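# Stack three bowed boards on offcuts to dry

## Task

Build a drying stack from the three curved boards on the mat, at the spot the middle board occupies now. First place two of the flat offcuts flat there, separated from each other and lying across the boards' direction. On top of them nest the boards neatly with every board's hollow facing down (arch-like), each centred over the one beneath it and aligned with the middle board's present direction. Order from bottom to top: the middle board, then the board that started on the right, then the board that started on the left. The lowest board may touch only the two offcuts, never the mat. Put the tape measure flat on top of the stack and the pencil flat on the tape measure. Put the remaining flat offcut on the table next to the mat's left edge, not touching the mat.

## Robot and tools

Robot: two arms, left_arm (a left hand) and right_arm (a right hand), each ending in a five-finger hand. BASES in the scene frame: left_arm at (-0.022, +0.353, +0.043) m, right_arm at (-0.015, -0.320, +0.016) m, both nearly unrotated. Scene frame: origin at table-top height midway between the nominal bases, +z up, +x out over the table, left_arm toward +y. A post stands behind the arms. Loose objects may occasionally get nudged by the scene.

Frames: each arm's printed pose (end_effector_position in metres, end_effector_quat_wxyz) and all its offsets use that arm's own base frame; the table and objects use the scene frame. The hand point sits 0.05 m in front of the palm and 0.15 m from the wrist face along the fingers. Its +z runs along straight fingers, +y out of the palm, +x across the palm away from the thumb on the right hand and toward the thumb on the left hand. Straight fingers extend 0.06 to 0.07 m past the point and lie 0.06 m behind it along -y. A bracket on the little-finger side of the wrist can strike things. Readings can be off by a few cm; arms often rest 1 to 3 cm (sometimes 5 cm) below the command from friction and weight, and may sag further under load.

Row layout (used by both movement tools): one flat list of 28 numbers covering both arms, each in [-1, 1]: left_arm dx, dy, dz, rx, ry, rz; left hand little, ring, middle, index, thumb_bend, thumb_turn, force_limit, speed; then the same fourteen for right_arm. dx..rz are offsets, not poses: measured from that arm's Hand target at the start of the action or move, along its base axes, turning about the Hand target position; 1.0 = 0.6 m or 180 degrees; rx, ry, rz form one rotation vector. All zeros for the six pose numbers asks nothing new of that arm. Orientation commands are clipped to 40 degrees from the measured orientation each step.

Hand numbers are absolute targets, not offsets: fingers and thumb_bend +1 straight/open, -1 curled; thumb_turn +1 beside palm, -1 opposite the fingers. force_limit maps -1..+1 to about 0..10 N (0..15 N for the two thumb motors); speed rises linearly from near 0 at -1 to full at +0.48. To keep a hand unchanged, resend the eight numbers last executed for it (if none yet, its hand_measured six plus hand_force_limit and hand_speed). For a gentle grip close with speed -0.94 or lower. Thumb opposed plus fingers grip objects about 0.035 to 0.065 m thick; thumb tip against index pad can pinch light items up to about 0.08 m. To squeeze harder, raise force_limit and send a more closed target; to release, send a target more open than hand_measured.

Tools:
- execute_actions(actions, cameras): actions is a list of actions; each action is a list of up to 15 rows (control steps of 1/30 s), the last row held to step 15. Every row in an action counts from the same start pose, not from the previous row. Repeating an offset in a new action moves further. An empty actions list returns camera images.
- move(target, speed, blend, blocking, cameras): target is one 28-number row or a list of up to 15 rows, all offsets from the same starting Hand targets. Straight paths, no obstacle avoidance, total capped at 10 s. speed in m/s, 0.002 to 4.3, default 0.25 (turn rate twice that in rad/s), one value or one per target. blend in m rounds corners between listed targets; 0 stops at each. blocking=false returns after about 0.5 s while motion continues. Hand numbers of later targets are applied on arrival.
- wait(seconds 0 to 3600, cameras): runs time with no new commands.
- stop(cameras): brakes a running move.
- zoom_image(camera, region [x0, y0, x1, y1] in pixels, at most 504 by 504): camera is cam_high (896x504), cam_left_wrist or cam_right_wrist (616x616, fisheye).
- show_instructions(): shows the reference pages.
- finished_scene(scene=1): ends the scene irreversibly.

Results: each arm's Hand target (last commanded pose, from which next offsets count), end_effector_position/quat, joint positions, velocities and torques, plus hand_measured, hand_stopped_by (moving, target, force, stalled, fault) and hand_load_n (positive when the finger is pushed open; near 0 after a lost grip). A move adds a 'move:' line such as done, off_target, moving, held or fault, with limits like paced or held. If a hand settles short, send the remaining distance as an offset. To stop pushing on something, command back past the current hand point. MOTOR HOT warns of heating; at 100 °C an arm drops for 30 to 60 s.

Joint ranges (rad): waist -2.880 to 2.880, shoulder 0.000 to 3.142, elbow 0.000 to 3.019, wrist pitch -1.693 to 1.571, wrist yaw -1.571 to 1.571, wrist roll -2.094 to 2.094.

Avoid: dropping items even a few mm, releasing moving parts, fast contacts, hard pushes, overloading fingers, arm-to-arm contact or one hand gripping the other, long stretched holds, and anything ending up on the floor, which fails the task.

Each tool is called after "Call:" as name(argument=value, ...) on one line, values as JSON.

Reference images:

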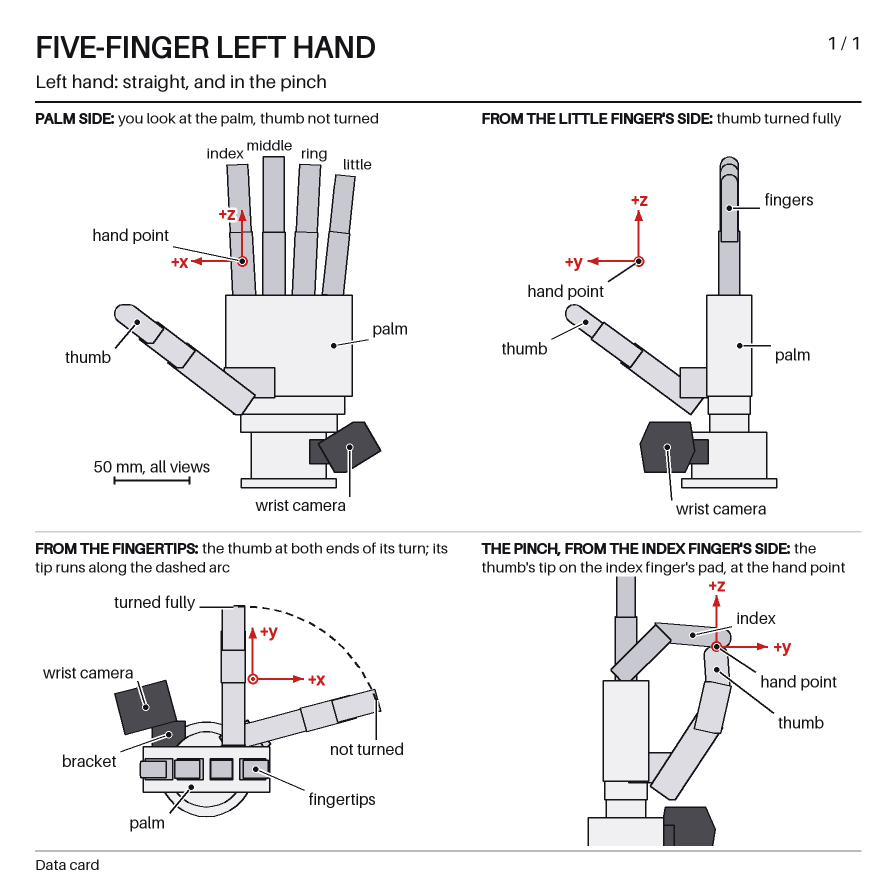

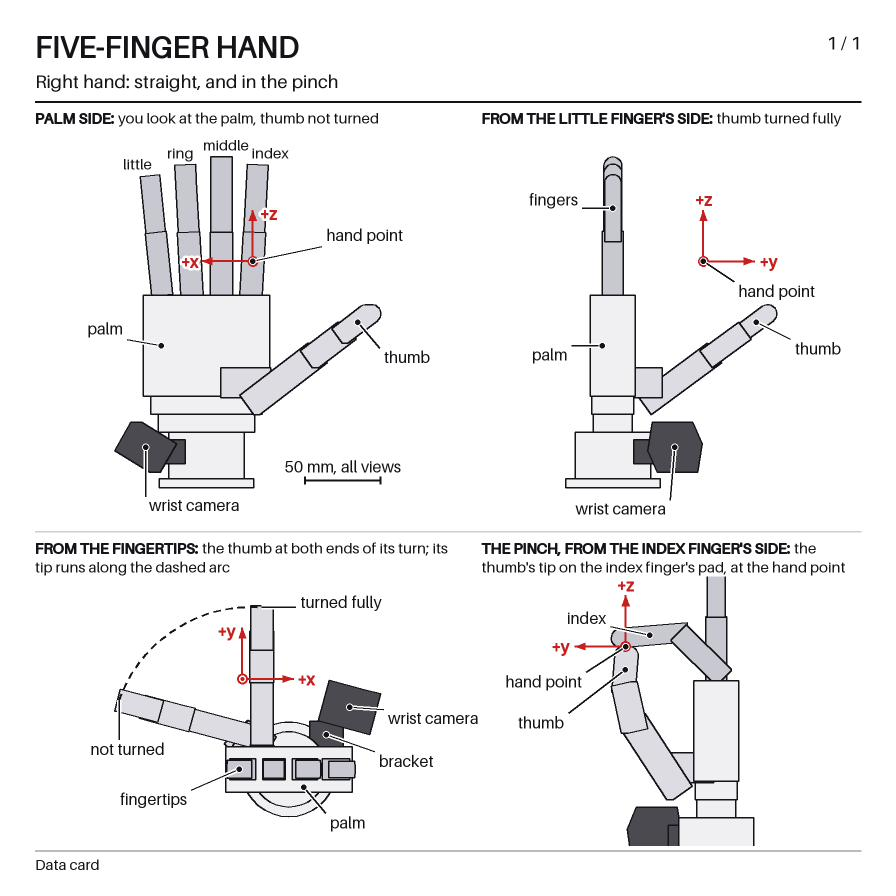

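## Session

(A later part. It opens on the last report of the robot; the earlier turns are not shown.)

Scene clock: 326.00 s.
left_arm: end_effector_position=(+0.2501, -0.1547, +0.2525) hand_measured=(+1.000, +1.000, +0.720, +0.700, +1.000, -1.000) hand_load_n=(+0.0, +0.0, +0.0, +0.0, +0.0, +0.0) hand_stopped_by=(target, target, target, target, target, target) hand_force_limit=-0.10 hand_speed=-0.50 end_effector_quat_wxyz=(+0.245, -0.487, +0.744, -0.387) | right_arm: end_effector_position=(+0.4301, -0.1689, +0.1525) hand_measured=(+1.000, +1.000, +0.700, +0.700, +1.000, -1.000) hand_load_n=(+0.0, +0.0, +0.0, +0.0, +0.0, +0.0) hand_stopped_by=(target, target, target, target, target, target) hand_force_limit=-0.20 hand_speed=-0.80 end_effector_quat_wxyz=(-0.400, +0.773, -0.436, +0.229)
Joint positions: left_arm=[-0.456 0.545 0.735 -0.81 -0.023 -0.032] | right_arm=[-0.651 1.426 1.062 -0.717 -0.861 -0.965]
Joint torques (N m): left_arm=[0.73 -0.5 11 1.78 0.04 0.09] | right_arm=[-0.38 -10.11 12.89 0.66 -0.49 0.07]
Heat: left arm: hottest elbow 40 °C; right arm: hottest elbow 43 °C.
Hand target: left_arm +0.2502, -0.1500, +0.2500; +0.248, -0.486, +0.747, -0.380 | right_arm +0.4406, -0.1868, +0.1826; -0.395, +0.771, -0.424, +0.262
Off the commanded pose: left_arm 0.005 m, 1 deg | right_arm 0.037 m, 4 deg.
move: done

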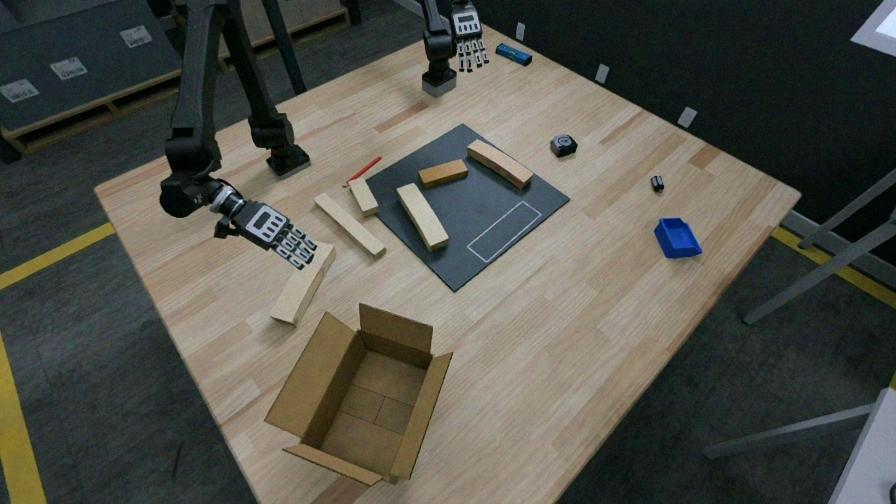

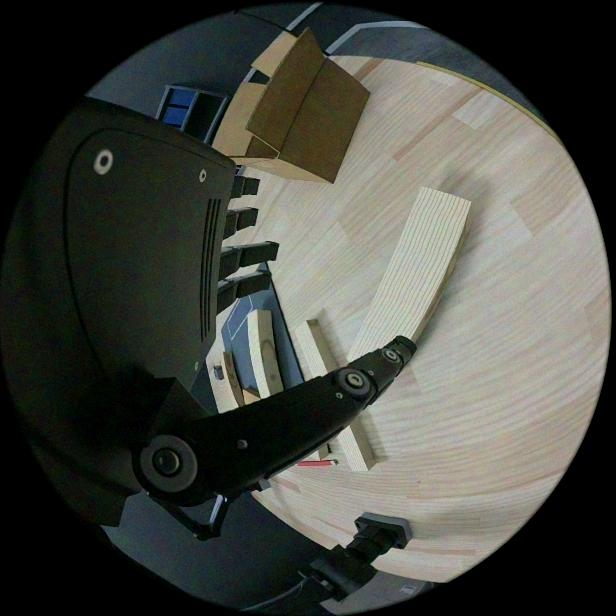

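Call:
move(target=[0,0,0,0,0,0,1,1,0.72,0.7,1,-1,-0.1,-0.5,-0.281,0.461,-0.104,0.0026,0.0266,0.2395,1,1,0.7,0.7,1,-1,-0.2,-0.8], speed=0.2, cameras=["cam_high","cam_right_wrist"])

Call:
zoom_image(camera="cam_high", region=[310, 120, 430, 240])

Scene clock: 333.53 s.
left_arm: end_effector_position=(+0.2501, -0.1547, +0.2525) hand_measured=(+1.000, +1.000, +0.720, +0.700, +1.000, -1.000) hand_load_n=(+0.0, +0.0, +0.0, +0.0, +0.0, +0.0) hand_stopped_by=(target, target, target, target, target, target) hand_force_limit=-0.10 hand_speed=-0.50 end_effector_quat_wxyz=(+0.245, -0.487, +0.744, -0.387) | right_arm: end_effector_position=(+0.2664, +0.0870, +0.1133) hand_measured=(+1.000, +1.000, +0.700, +0.700, +1.000, -1.000) hand_load_n=(+0.0, +0.0, +0.0, +0.0, +0.0, +0.0) hand_stopped_by=(target, target, target, target, target, target) hand_force_limit=-0.20 hand_speed=-0.80 end_effector_quat_wxyz=(-0.448, +0.881, -0.140, +0.050)
Joint positions: left_arm=[-0.456 0.545 0.735 -0.81 -0.023 -0.032] | right_arm=[-0.144 1.086 0.686 -1.005 -0.926 -1.316]
Joint torques (N m): left_arm=[0.67 -0.91 10.95 1.8 0.05 0.11] | right_arm=[1.61 -5.13 8.38 1.25 -0.4 0.22]
Heat: left arm: hottest elbow 39 °C; right arm: hottest elbow 42 °C.
Hand target: left_arm +0.2502, -0.1500, +0.2500; +0.248, -0.486, +0.747, -0.380 | right_arm +0.2720, +0.0898, +0.1202; -0.449, +0.882, -0.128, +0.066
Off the commanded pose: left_arm 0.005 m, 1 deg | right_arm 0.009 m, 2 deg.
move: done

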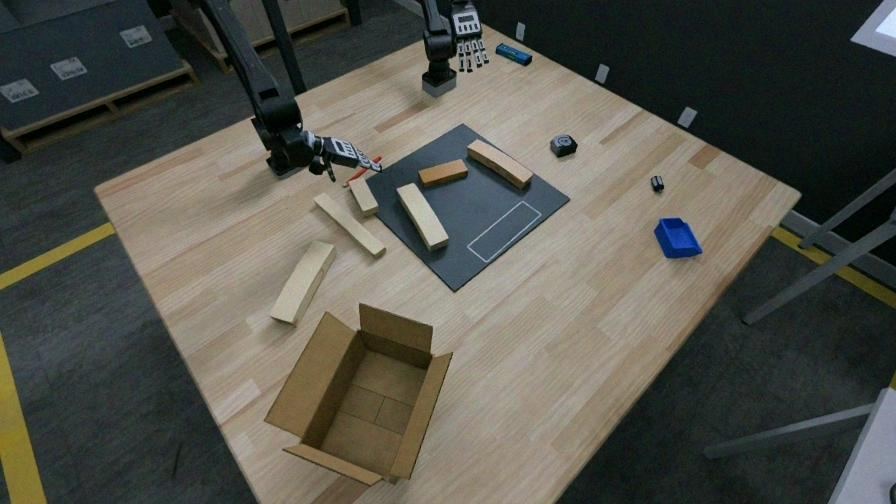

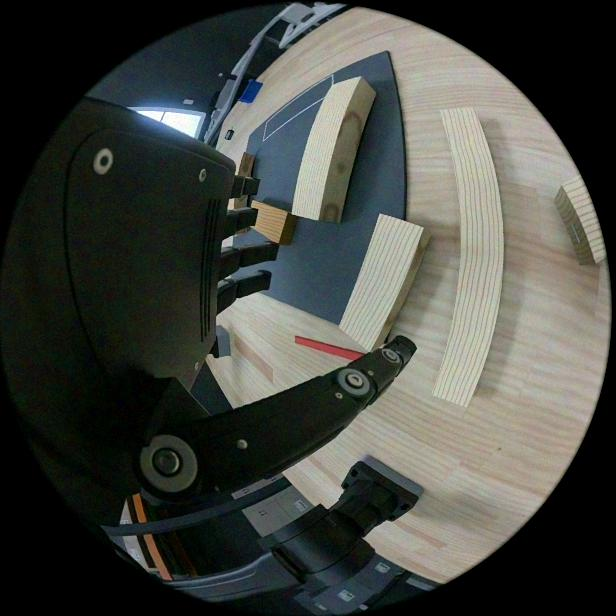

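Scaled by 4.200 from the camera's image (finer frame: 1280x720).

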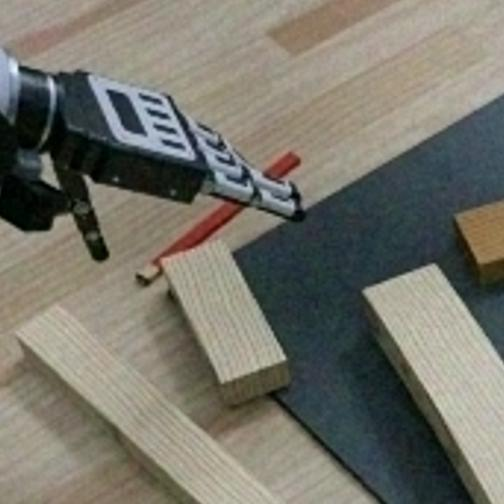

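Call:
move(target=[0,0,0,0,0,0,1,1,0.72,0.7,1,-1,-0.1,-0.5,0.012,0.008,-0.115,0,0,0,1,1,0.7,0.7,1,-1,-0.2,-0.8], speed=0.12, cameras=["cam_high","cam_right_wrist"])

Call:
zoom_image(camera="cam_high", region=[310, 120, 430, 240])

Call:
zoom_image(camera="cam_right_wrist", region=[200, 130, 480, 410])

Scene clock: 336.53 s.
left_arm: end_effector_position=(+0.2501, -0.1547, +0.2525) hand_measured=(+1.000, +1.000, +0.720, +0.700, +1.000, -1.000) hand_load_n=(+0.0, +0.0, +0.0, +0.0, +0.0, +0.0) hand_stopped_by=(target, target, target, target, target, target) hand_force_limit=-0.10 hand_speed=-0.50 end_effector_quat_wxyz=(+0.245, -0.487, +0.744, -0.387) | right_arm: end_effector_position=(+0.2737, +0.0897, +0.0499) hand_measured=(+1.000, +1.000, +0.700, +0.700, +1.000, -1.000) hand_load_n=(+0.0, +0.0, +0.0, +0.0, +0.0, -0.5) hand_stopped_by=(target, target, target, target, target, target) hand_force_limit=-0.20 hand_speed=-0.80 end_effector_quat_wxyz=(-0.448, +0.881, -0.138, +0.062)
Joint positions: left_arm=[-0.456 0.545 0.735 -0.81 -0.023 -0.032] | right_arm=[-0.131 1.193 0.571 -0.732 -0.921 -1.283]
Joint torques (N m): left_arm=[0.85 -0.15 11 1.68 0 0.08] | right_arm=[1.67 -3.96 7.62 1.33 -0.39 0.22]
Heat: left arm: hottest elbow 39 °C; right arm: hottest elbow 41 °C.
Hand target: left_arm +0.2502, -0.1500, +0.2500; +0.248, -0.486, +0.747, -0.380 | right_arm +0.2792, +0.0946, +0.0512; -0.449, +0.882, -0.128, +0.066
Off the commanded pose: left_arm 0.005 m, 1 deg | right_arm 0.007 m, 1 deg.
move: done

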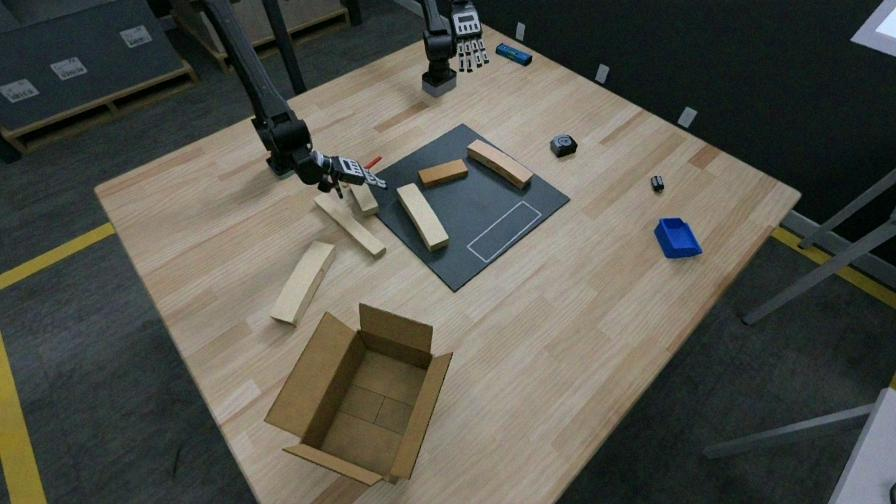

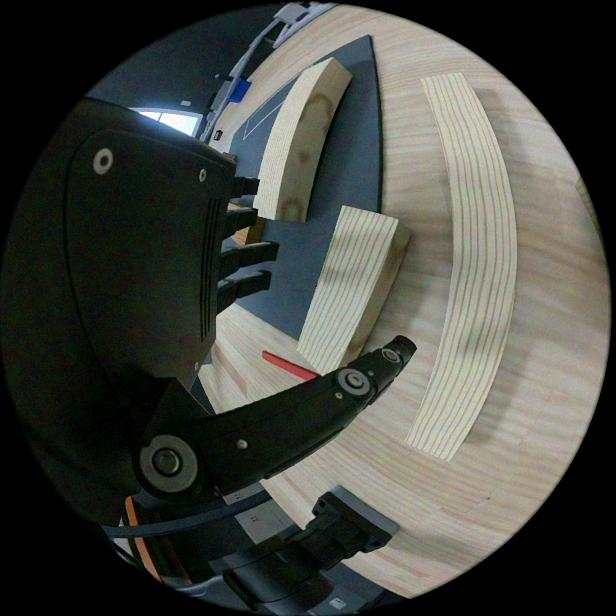

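Scaled by 4.200 from the camera's image (finer frame: 1280x720).

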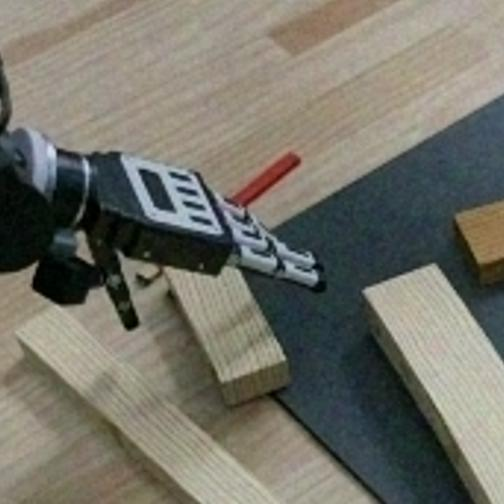

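Scaled by 1.800 from the camera's image (finer frame: 880x880).

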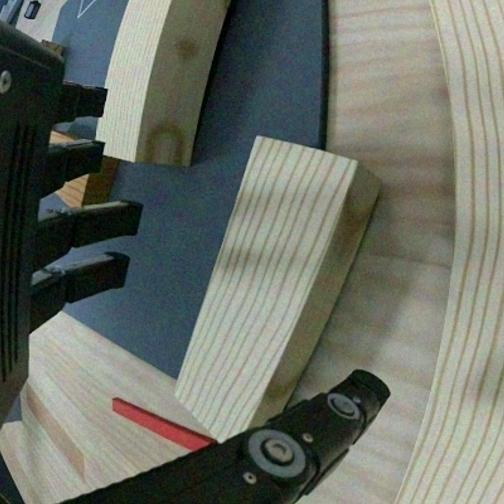

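Call:
move(target=[0,0,0,0,0,0,1,1,0.72,0.7,1,-1,-0.1,-0.5,0,0.003,-0.05,0,0,0,1,1,0.7,0.7,1,-1,-0.2,-0.8], speed=0.06)

Call:
move(target=[0,0,0,0,0,0,1,1,0.72,0.7,1,-1,-0.1,-0.5,0,0,0,0,0,0,1,1,-0.3,-0.3,-0.3,-1,-0.2,-0.9], speed=0.06, cameras=["cam_high","cam_right_wrist"])

Call:
zoom_image(camera="cam_right_wrist", region=[200, 130, 480, 410])

Scene clock: 338.93 s.
left_arm: end_effector_position=(+0.2501, -0.1547, +0.2525) hand_measured=(+1.000, +1.000, +0.720, +0.700, +1.000, -1.000) hand_load_n=(+0.0, +0.0, +0.0, +0.0, +0.0, +0.0) hand_stopped_by=(target, target, target, target, target, target) hand_force_limit=-0.10 hand_speed=-0.50 end_effector_quat_wxyz=(+0.245, -0.487, +0.744, -0.387) | right_arm: end_effector_position=(+0.2749, +0.0913, +0.0211) hand_measured=(+1.000, +1.000, +0.700, +0.700, +1.000, -1.000) hand_load_n=(+0.0, +0.0, +0.0, +0.0, +0.0, +0.0) hand_stopped_by=(target, target, target, target, target, target) hand_force_limit=-0.20 hand_speed=-0.80 end_effector_quat_wxyz=(-0.448, +0.881, -0.137, +0.064)
Joint positions: left_arm=[-0.456 0.545 0.735 -0.81 -0.023 -0.032] | right_arm=[-0.124 1.262 0.528 -0.608 -0.92 -1.272]
Joint torques (N m): left_arm=[0.73 0.03 10.96 1.63 0.07 0.09] | right_arm=[1.67 -4.25 6.98 1.35 -0.39 0.21]
Heat: left arm: hottest elbow 39 °C; right arm: hottest elbow 40 °C.
Hand target: left_arm +0.2502, -0.1500, +0.2500; +0.248, -0.486, +0.747, -0.380 | right_arm +0.2792, +0.0964, +0.0212; -0.449, +0.882, -0.128, +0.066
Off the commanded pose: left_arm 0.005 m, 1 deg | right_arm 0.007 m, 1 deg.
move: done

Scene clock: 343.93 s.
left_arm: end_effector_position=(+0.2501, -0.1547, +0.2525) hand_measured=(+1.000, +1.000, +0.720, +0.700, +1.000, -1.000) hand_load_n=(+0.0, +0.0, +0.0, +0.0, +0.0, +0.0) hand_stopped_by=(target, target, target, target, target, target) hand_force_limit=-0.10 hand_speed=-0.50 end_effector_quat_wxyz=(+0.245, -0.487, +0.744, -0.387) | right_arm: end_effector_position=(+0.2754, +0.0950, +0.0214) hand_measured=(+1.000, +1.000, +0.088, +0.068, +0.294, -1.000) hand_load_n=(+0.0, +0.0, +0.0, +0.5, +0.0, +0.0) hand_stopped_by=(target, target, force, force, moving, target) hand_force_limit=-0.20 hand_speed=-0.90 end_effector_quat_wxyz=(-0.449, +0.881, -0.132, +0.063)
Joint positions: left_arm=[-0.456 0.545 0.735 -0.81 -0.023 -0.032] | right_arm=[-0.111 1.262 0.528 -0.598 -0.92 -1.266]
Joint torques (N m): left_arm=[0.97 0.09 10.88 1.66 0.04 0.07] | right_arm=[1.38 -4.19 6.98 1.05 -0.34 0.16]
Heat: left arm: hottest elbow 39 °C; right arm: hottest elbow 39 °C.
Hand target: left_arm +0.2502, -0.1500, +0.2500; +0.248, -0.486, +0.747, -0.380 | right_arm +0.2792, +0.0964, +0.0212; -0.449, +0.882, -0.128, +0.066
Off the commanded pose: left_arm 0.005 m, 1 deg | right_arm 0.004 m, 1 deg.
move: moving (right_arm; no rest 5 s after the move's start)

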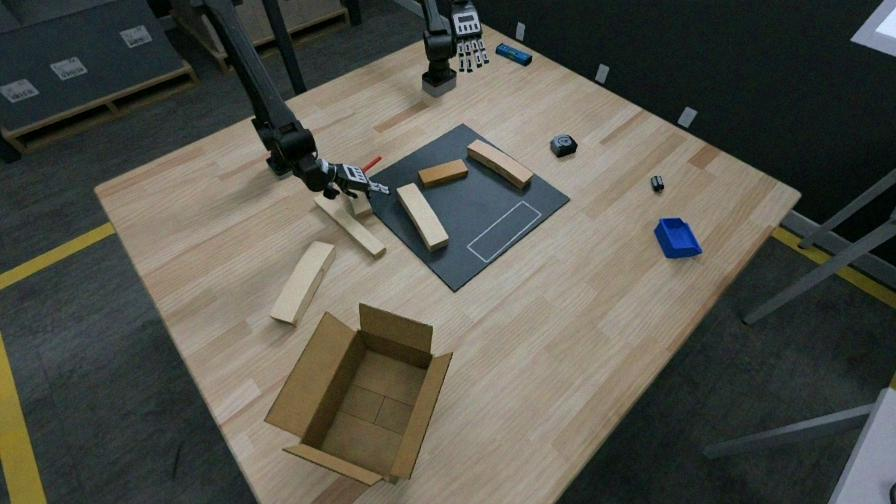

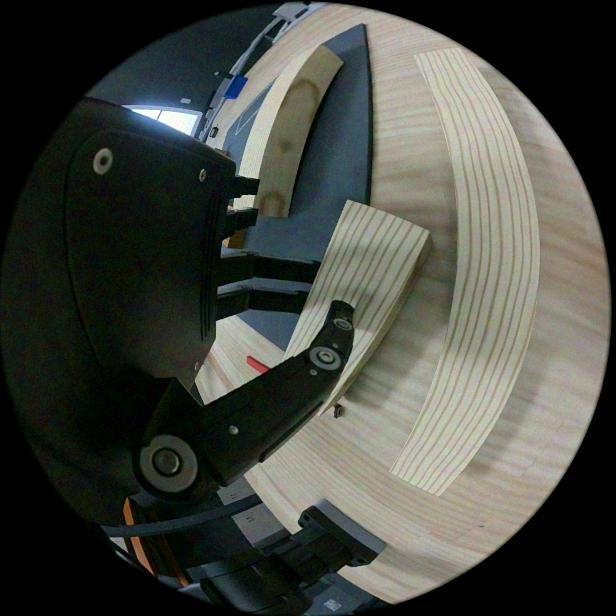

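Scaled by 1.800 from the camera's image (finer frame: 880x880).

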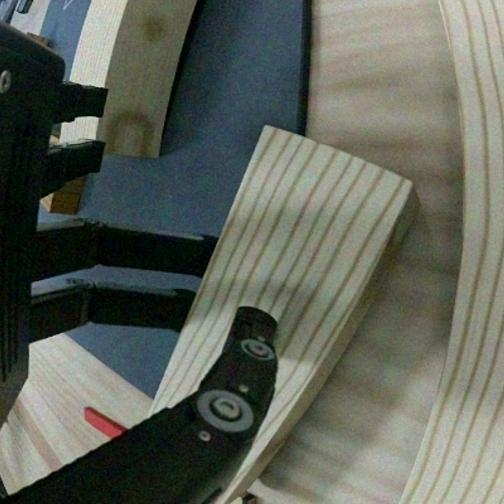

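Call:
move(target=[0,0,0,0,0,0,1,1,0.72,0.7,1,-1,-0.1,-0.5,0,0,0,0,0,0,1,1,0.7,0.7,1,-1,-0.2,-0.7], speed=0.06, cameras=["cam_high","cam_right_wrist"])

Call:
zoom_image(camera="cam_right_wrist", region=[200, 130, 480, 410])

Call:
zoom_image(camera="cam_high", region=[310, 140, 410, 240])

Scene clock: 347.40 s.
left_arm: end_effector_position=(+0.2501, -0.1547, +0.2525) hand_measured=(+1.000, +1.000, +0.720, +0.700, +1.000, -1.000) hand_load_n=(+0.0, +0.0, +0.0, +0.0, +0.0, +0.0) hand_stopped_by=(target, target, target, target, target, target) hand_force_limit=-0.10 hand_speed=-0.50 end_effector_quat_wxyz=(+0.245, -0.487, +0.744, -0.387) | right_arm: end_effector_position=(+0.2748, +0.0952, +0.0215) hand_measured=(+1.000, +1.000, +0.700, +0.700, +1.000, -1.000) hand_load_n=(+0.0, +0.0, +0.0, +0.0, +0.0, +0.0) hand_stopped_by=(target, target, target, target, target, target) hand_force_limit=-0.20 hand_speed=-0.70 end_effector_quat_wxyz=(-0.449, +0.881, -0.138, +0.061)
Joint positions: left_arm=[-0.456 0.545 0.735 -0.81 -0.023 -0.032] | right_arm=[-0.111 1.262 0.528 -0.598 -0.918 -1.254]
Joint torques (N m): left_arm=[0.62 -0.32 11.06 1.7 0.01 0.07] | right_arm=[1.44 -4.19 6.98 1.05 -0.38 0.06]
Heat: left arm: hottest elbow 39 °C; right arm: hottest elbow 38 °C.
Hand target: left_arm +0.2502, -0.1500, +0.2500; +0.248, -0.486, +0.747, -0.380 | right_arm +0.2792, +0.0964, +0.0212; -0.449, +0.882, -0.128, +0.066
Off the commanded pose: left_arm 0.005 m, 1 deg | right_arm 0.005 m, 1 deg.
move: done

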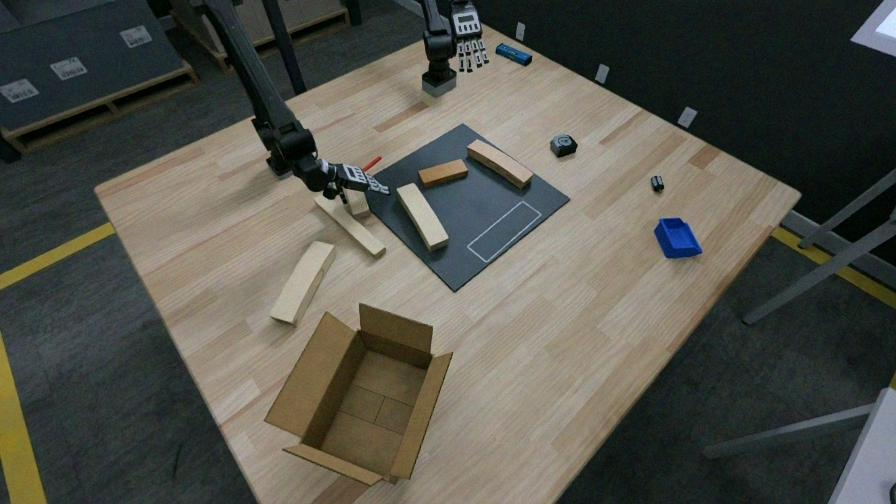

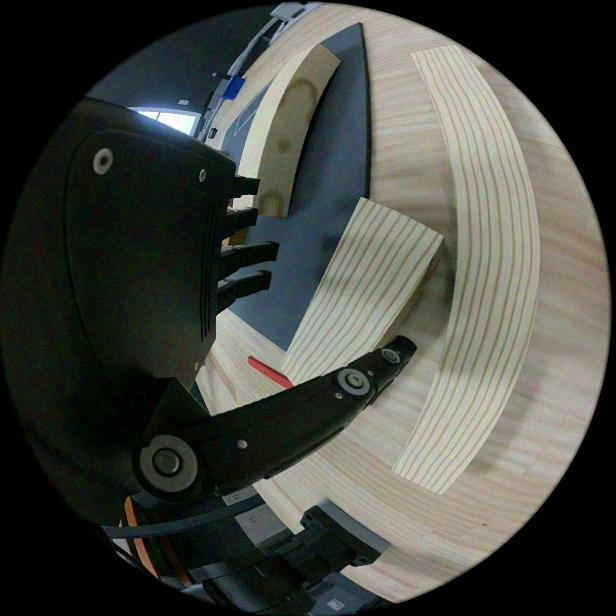

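Scaled by 1.800 from the camera's image (finer frame: 880x880).

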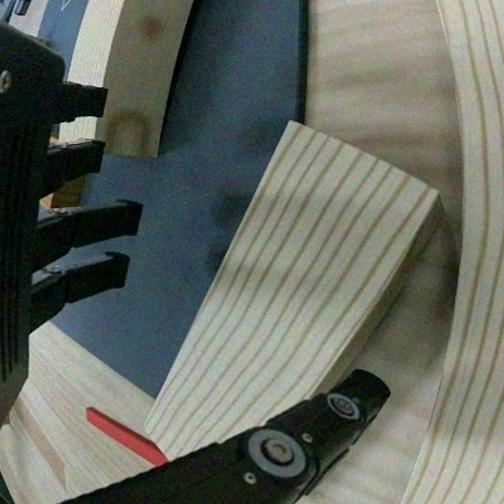

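Scaled by 5.040 from the camera's image (finer frame: 1280x720).

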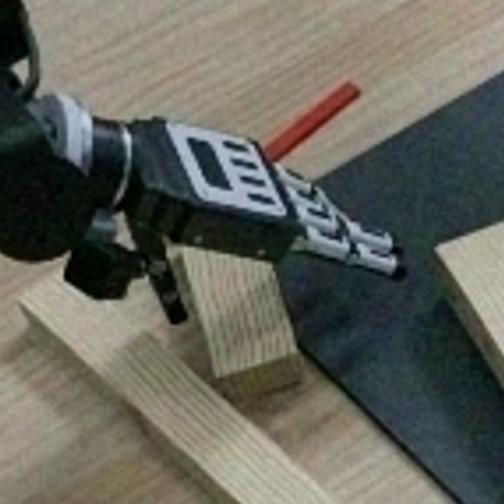

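Call:
move(target=[[0,0,0,0,0,0,1,1,0.72,0.7,1,-1,-0.1,-0.5,-0.005,-0.02,0.0,0,0,-0.011,1,1,0.7,0.7,1,-1,-0.2,-0.7],[0,0,0,0,0,0,1,1,0.72,0.7,1,-1,-0.1,-0.5,-0.005,-0.02,-0.016,0,0,-0.011,1,1,0.7,0.7,1,-1,-0.2,-0.7]], speed=0.05, cameras=["cam_high","cam_right_wrist"])

Call:
zoom_image(camera="cam_right_wrist", region=[200, 130, 480, 410])

Call:
zoom_image(camera="cam_high", region=[310, 140, 410, 240])

Scene clock: 352.17 s.
left_arm: end_effector_position=(+0.2501, -0.1547, +0.2525) hand_measured=(+1.000, +1.000, +0.720, +0.700, +1.000, -1.000) hand_load_n=(+0.0, +0.0, +0.0, +0.0, +0.0, -0.5) hand_stopped_by=(target, target, target, target, target, target) hand_force_limit=-0.10 hand_speed=-0.50 end_effector_quat_wxyz=(+0.245, -0.487, +0.744, -0.387) | right_arm: end_effector_position=(+0.2665, +0.0911, +0.0114) hand_measured=(+1.000, +1.000, +0.700, +0.700, +1.000, -1.000) hand_load_n=(+0.0, +0.0, +0.0, +0.0, +0.0, +0.0) hand_stopped_by=(target, target, target, target, target, target) hand_force_limit=-0.20 hand_speed=-0.70 end_effector_quat_wxyz=(-0.447, +0.880, -0.146, +0.056)
Joint positions: left_arm=[-0.456 0.545 0.735 -0.81 -0.023 -0.032] | right_arm=[-0.129 1.275 0.504 -0.586 -0.918 -1.264]
Joint torques (N m): left_arm=[0.56 -0.26 10.92 1.63 0.06 0.08] | right_arm=[-0.73 -4.07 6.79 1.35 -0.48 -0.02]
Heat: left arm: hottest elbow 39 °C; right arm: hottest elbow 37 °C.
Hand target: left_arm +0.2502, -0.1500, +0.2500; +0.248, -0.486, +0.747, -0.380 | right_arm +0.2762, +0.0844, +0.0116; -0.448, +0.880, -0.143, +0.073
Off the commanded pose: left_arm 0.005 m, 1 deg | right_arm 0.012 m, 2 deg.
move: off_target (right_arm)

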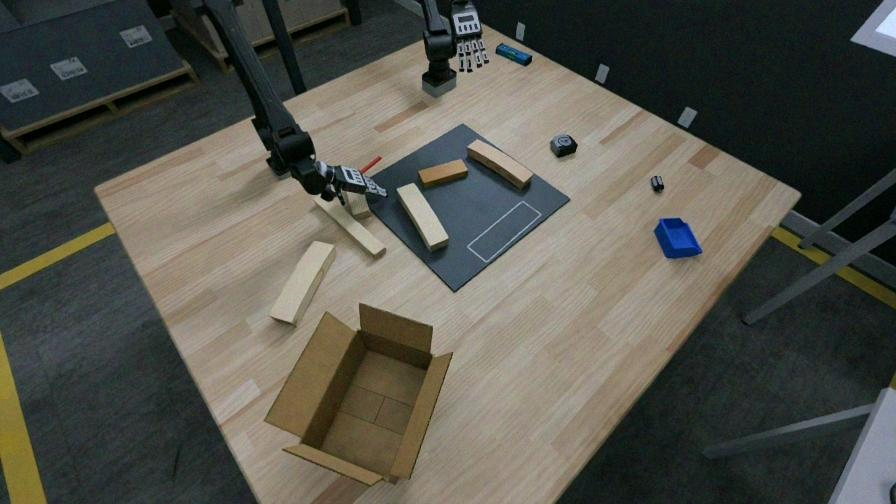

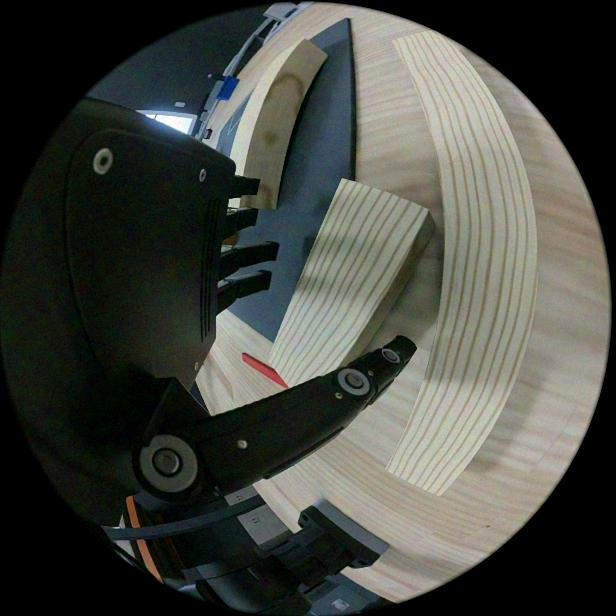

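Scaled by 1.800 from the camera's image (finer frame: 880x880).

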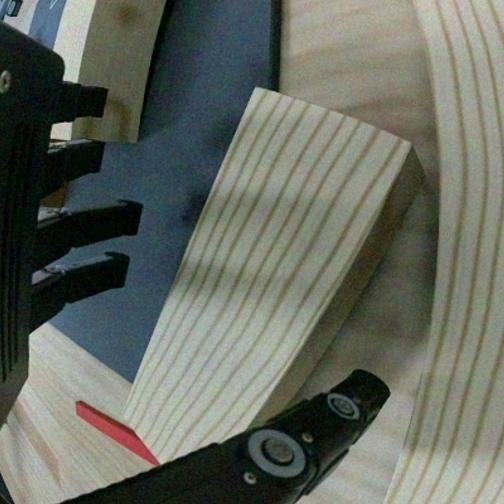

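Scaled by 5.040 from the camera's image (finer frame: 1280x720).

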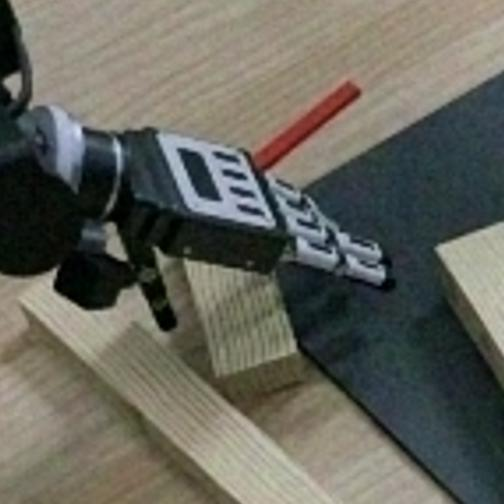

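Call:
move(target=[0,0,0,0,0,0,1,1,0.72,0.7,1,-1,-0.1,-0.5,0,0,0,0,0,0,1,1,-0.25,-0.25,0.98,-1,-0.3,-0.88], speed=0.05, cameras=["cam_high","cam_right_wrist"])

Call:
zoom_image(camera="cam_right_wrist", region=[200, 130, 480, 410])

Scene clock: 356.23 s.
left_arm: end_effector_position=(+0.2501, -0.1547, +0.2525) hand_measured=(+1.000, +1.000, +0.720, +0.700, +1.000, -1.000) hand_load_n=(+0.0, +0.0, +0.0, +0.0, +0.0, +0.0) hand_stopped_by=(target, target, target, target, target, target) hand_force_limit=-0.10 hand_speed=-0.50 end_effector_quat_wxyz=(+0.245, -0.487, +0.744, -0.387) | right_arm: end_effector_position=(+0.2650, +0.0909, +0.0102) hand_measured=(+1.000, +1.000, -0.068, -0.124, +0.982, -1.000) hand_load_n=(+0.0, +0.0, +3.0, +4.0, +5.5, +0.0) hand_stopped_by=(target, target, force, force, target, target) hand_force_limit=-0.30 hand_speed=-0.88 end_effector_quat_wxyz=(-0.447, +0.880, -0.147, +0.055)
Joint positions: left_arm=[-0.456 0.545 0.735 -0.81 -0.023 -0.032] | right_arm=[-0.131 1.276 0.501 -0.586 -0.918 -1.266]
Joint torques (N m): left_arm=[0.73 -0.44 10.91 1.69 0.05 0.11] | right_arm=[-0.67 -4.19 7.06 1.31 -0.47 -0.01]
Heat: left arm: hottest elbow 39 °C; right arm: hottest elbow 36 °C.
Hand target: left_arm +0.2502, -0.1500, +0.2500; +0.248, -0.486, +0.747, -0.380 | right_arm +0.2762, +0.0844, +0.0116; -0.448, +0.880, -0.143, +0.073
Off the commanded pose: left_arm 0.005 m, 1 deg | right_arm 0.013 m, 2 deg.
move: done

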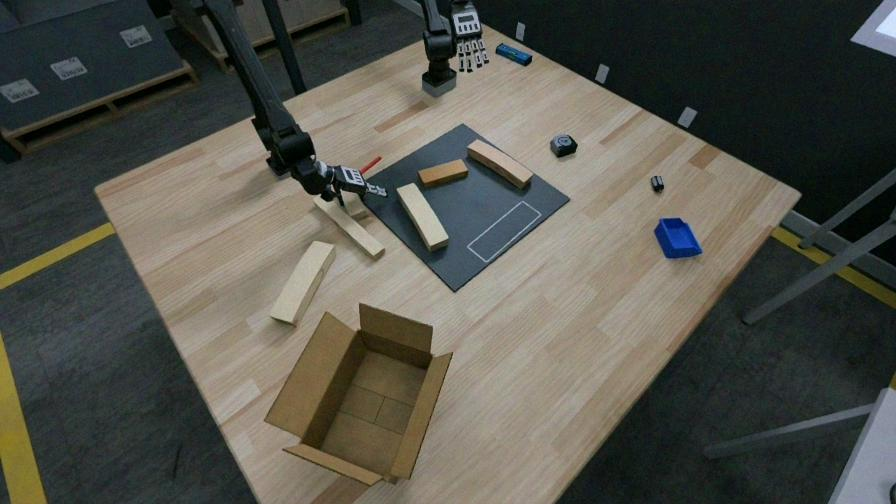

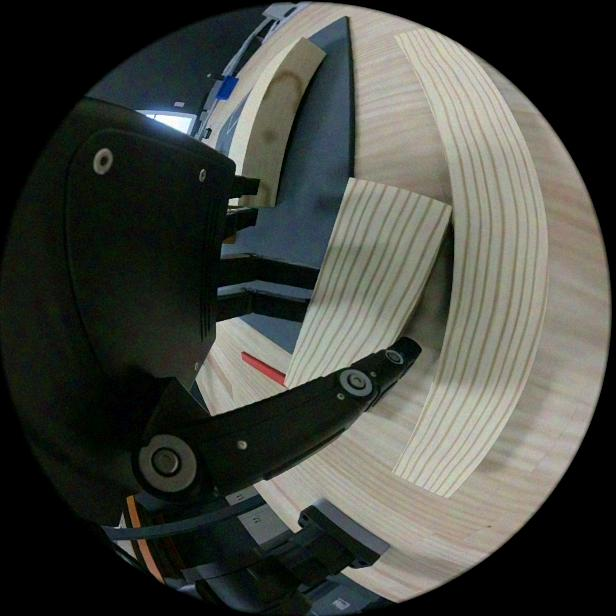

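Scaled by 1.800 from the camera's image (finer frame: 880x880).

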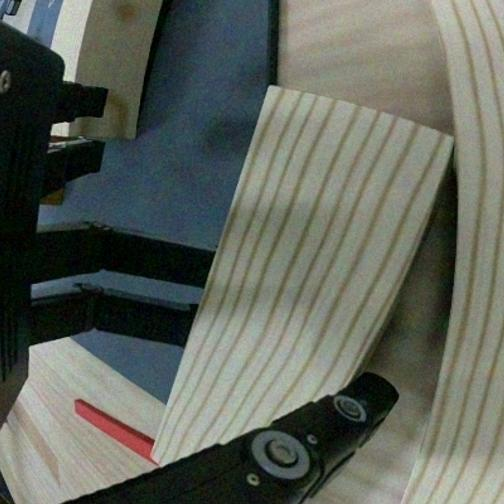

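Call:
move(target=[[0,0,0,0,0,0,1,1,0.72,0.7,1,-1,-0.1,-0.5,0,0,0.1,0,0,0,1,1,-0.25,-0.25,0.98,-1,-0.3,-0.88],[0,0,0,0,0,0,1,1,0.72,0.7,1,-1,-0.1,-0.5,0,0,0.25,0,0,0,1,1,-0.25,-0.25,0.98,-1,-0.3,-0.88]], speed=0.06, blend=[0.01,0], cameras=["cam_high","cam_right_wrist"])

Call:
zoom_image(camera="cam_high", region=[310, 120, 430, 240])

Scene clock: 360.70 s.
left_arm: end_effector_position=(+0.2501, -0.1547, +0.2525) hand_measured=(+1.000, +1.000, +0.720, +0.700, +1.000, -1.000) hand_load_n=(+0.0, +0.0, +0.0, +0.0, +0.0, +0.0) hand_stopped_by=(target, target, target, target, target, target) hand_force_limit=-0.10 hand_speed=-0.50 end_effector_quat_wxyz=(+0.245, -0.487, +0.744, -0.387) | right_arm: end_effector_position=(+0.2564, +0.0918, +0.1361) hand_measured=(+1.000, +1.000, -0.068, -0.124, +0.982, -1.000) hand_load_n=(+0.0, +0.0, +3.0, +3.5, +5.5, +0.0) hand_stopped_by=(target, target, force, force, target, target) hand_force_limit=-0.30 hand_speed=-0.88 end_effector_quat_wxyz=(-0.446, +0.881, -0.154, +0.037)
Joint positions: left_arm=[-0.456 0.545 0.735 -0.81 -0.023 -0.032] | right_arm=[-0.131 1.038 0.718 -1.085 -0.918 -1.273]
Joint torques (N m): left_arm=[0.91 -0.91 10.89 1.73 0.04 0.07] | right_arm=[-0.56 -4.84 13.07 0.23 -0.48 0.02]
Heat: left arm: hottest elbow 39 °C; right arm: hottest elbow 36 °C.
Hand target: left_arm +0.2502, -0.1500, +0.2500; +0.248, -0.486, +0.747, -0.380 | right_arm +0.2762, +0.0844, +0.1616; -0.448, +0.880, -0.143, +0.073
Off the commanded pose: left_arm 0.005 m, 1 deg | right_arm 0.033 m, 4 deg.
move: off_target (right_arm)

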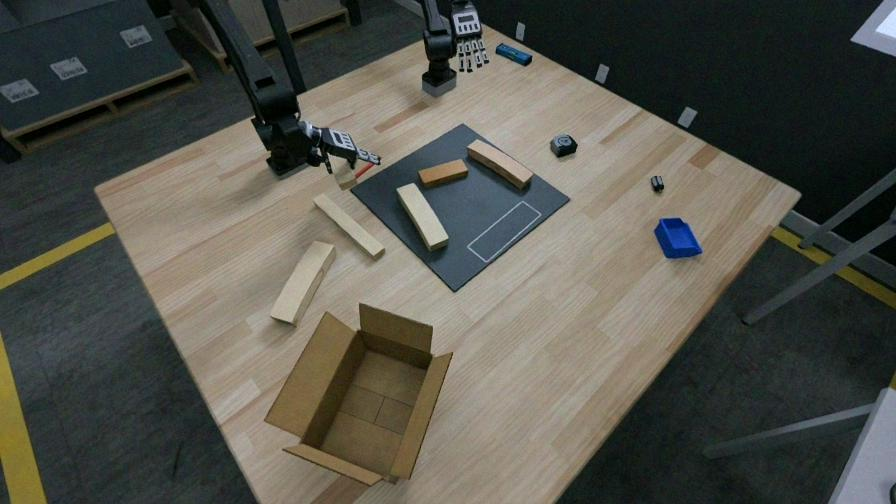

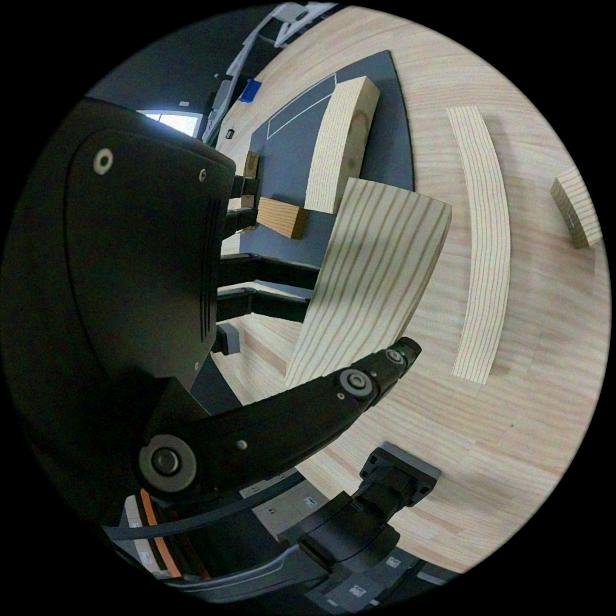

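Scaled by 4.200 from the camera's image (finer frame: 1280x720).

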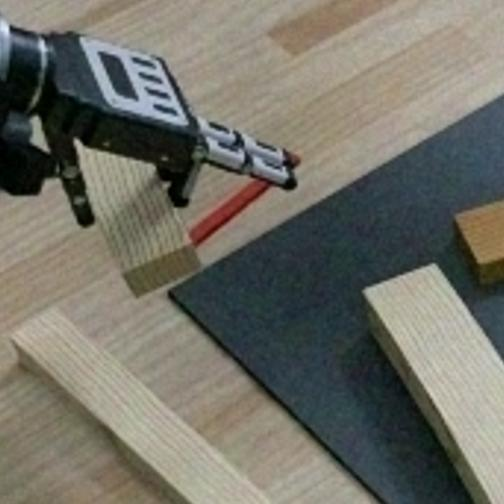

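Call:
move(target=[[0,0,0,0,0,0,1,1,0.72,0.7,1,-1,-0.1,-0.5,0.2,0.2,0.04,0,0,-0.236,1,1,-0.25,-0.25,0.98,-1,-0.3,-0.88],[0,0,0,0,0,0,1,1,0.72,0.7,1,-1,-0.1,-0.5,0.49,0.39,0.02,0,0,-0.472,1,1,-0.25,-0.25,0.98,-1,-0.3,-0.88]], speed=0.15, blend=[0.03,0], cameras=["cam_high","cam_right_wrist"])

Call:
zoom_image(camera="cam_high", region=[400, 90, 540, 230])

Scene clock: 367.70 s.
left_arm: end_effector_position=(+0.2501, -0.1547, +0.2525) hand_measured=(+1.000, +1.000, +0.720, +0.700, +1.000, -1.000) hand_load_n=(+0.0, +0.0, +0.0, +0.0, +0.0, +0.0) hand_stopped_by=(target, target, target, target, target, target) hand_force_limit=-0.10 hand_speed=-0.50 end_effector_quat_wxyz=(+0.245, -0.487, +0.744, -0.387) | right_arm: end_effector_position=(+0.5566, +0.2958, +0.1419) hand_measured=(+1.000, +1.000, -0.068, -0.124, +0.982, -1.000) hand_load_n=(+0.0, +0.0, +3.0, +3.5, +5.5, +0.0) hand_stopped_by=(target, target, force, force, target, target) hand_force_limit=-0.30 hand_speed=-0.88 end_effector_quat_wxyz=(+0.249, -0.566, +0.701, -0.356)
Joint positions: left_arm=[-0.456 0.545 0.735 -0.81 -0.023 -0.032] | right_arm=[0.601 1.675 1.326 -0.548 0.648 0.578]
Joint torques (N m): left_arm=[0.85 -0.32 11.14 1.66 0.04 0.1] | right_arm=[1.67 -12.28 14.04 1.02 0.51 0.22]
Heat: left arm: hottest elbow 39 °C; right arm: hottest elbow 37 °C.
Hand target: left_arm +0.2502, -0.1500, +0.2500; +0.248, -0.486, +0.747, -0.380 | right_arm +0.5702, +0.3184, +0.1736; +0.281, -0.552, +0.700, -0.357
Off the commanded pose: left_arm 0.005 m, 1 deg | right_arm 0.041 m, 4 deg.
move: off_target (right_arm)

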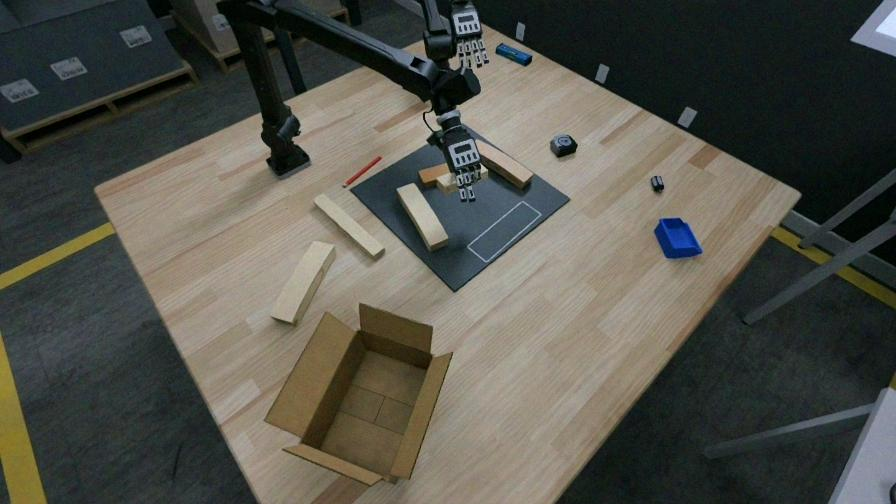

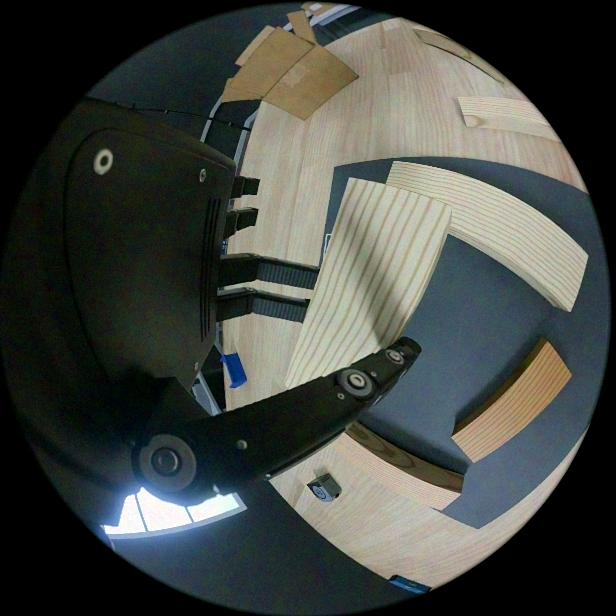

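Scaled by 3.600 from the camera's image (finer frame: 1280x720).

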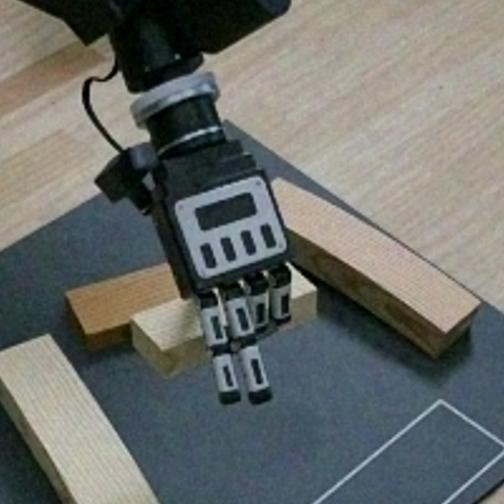

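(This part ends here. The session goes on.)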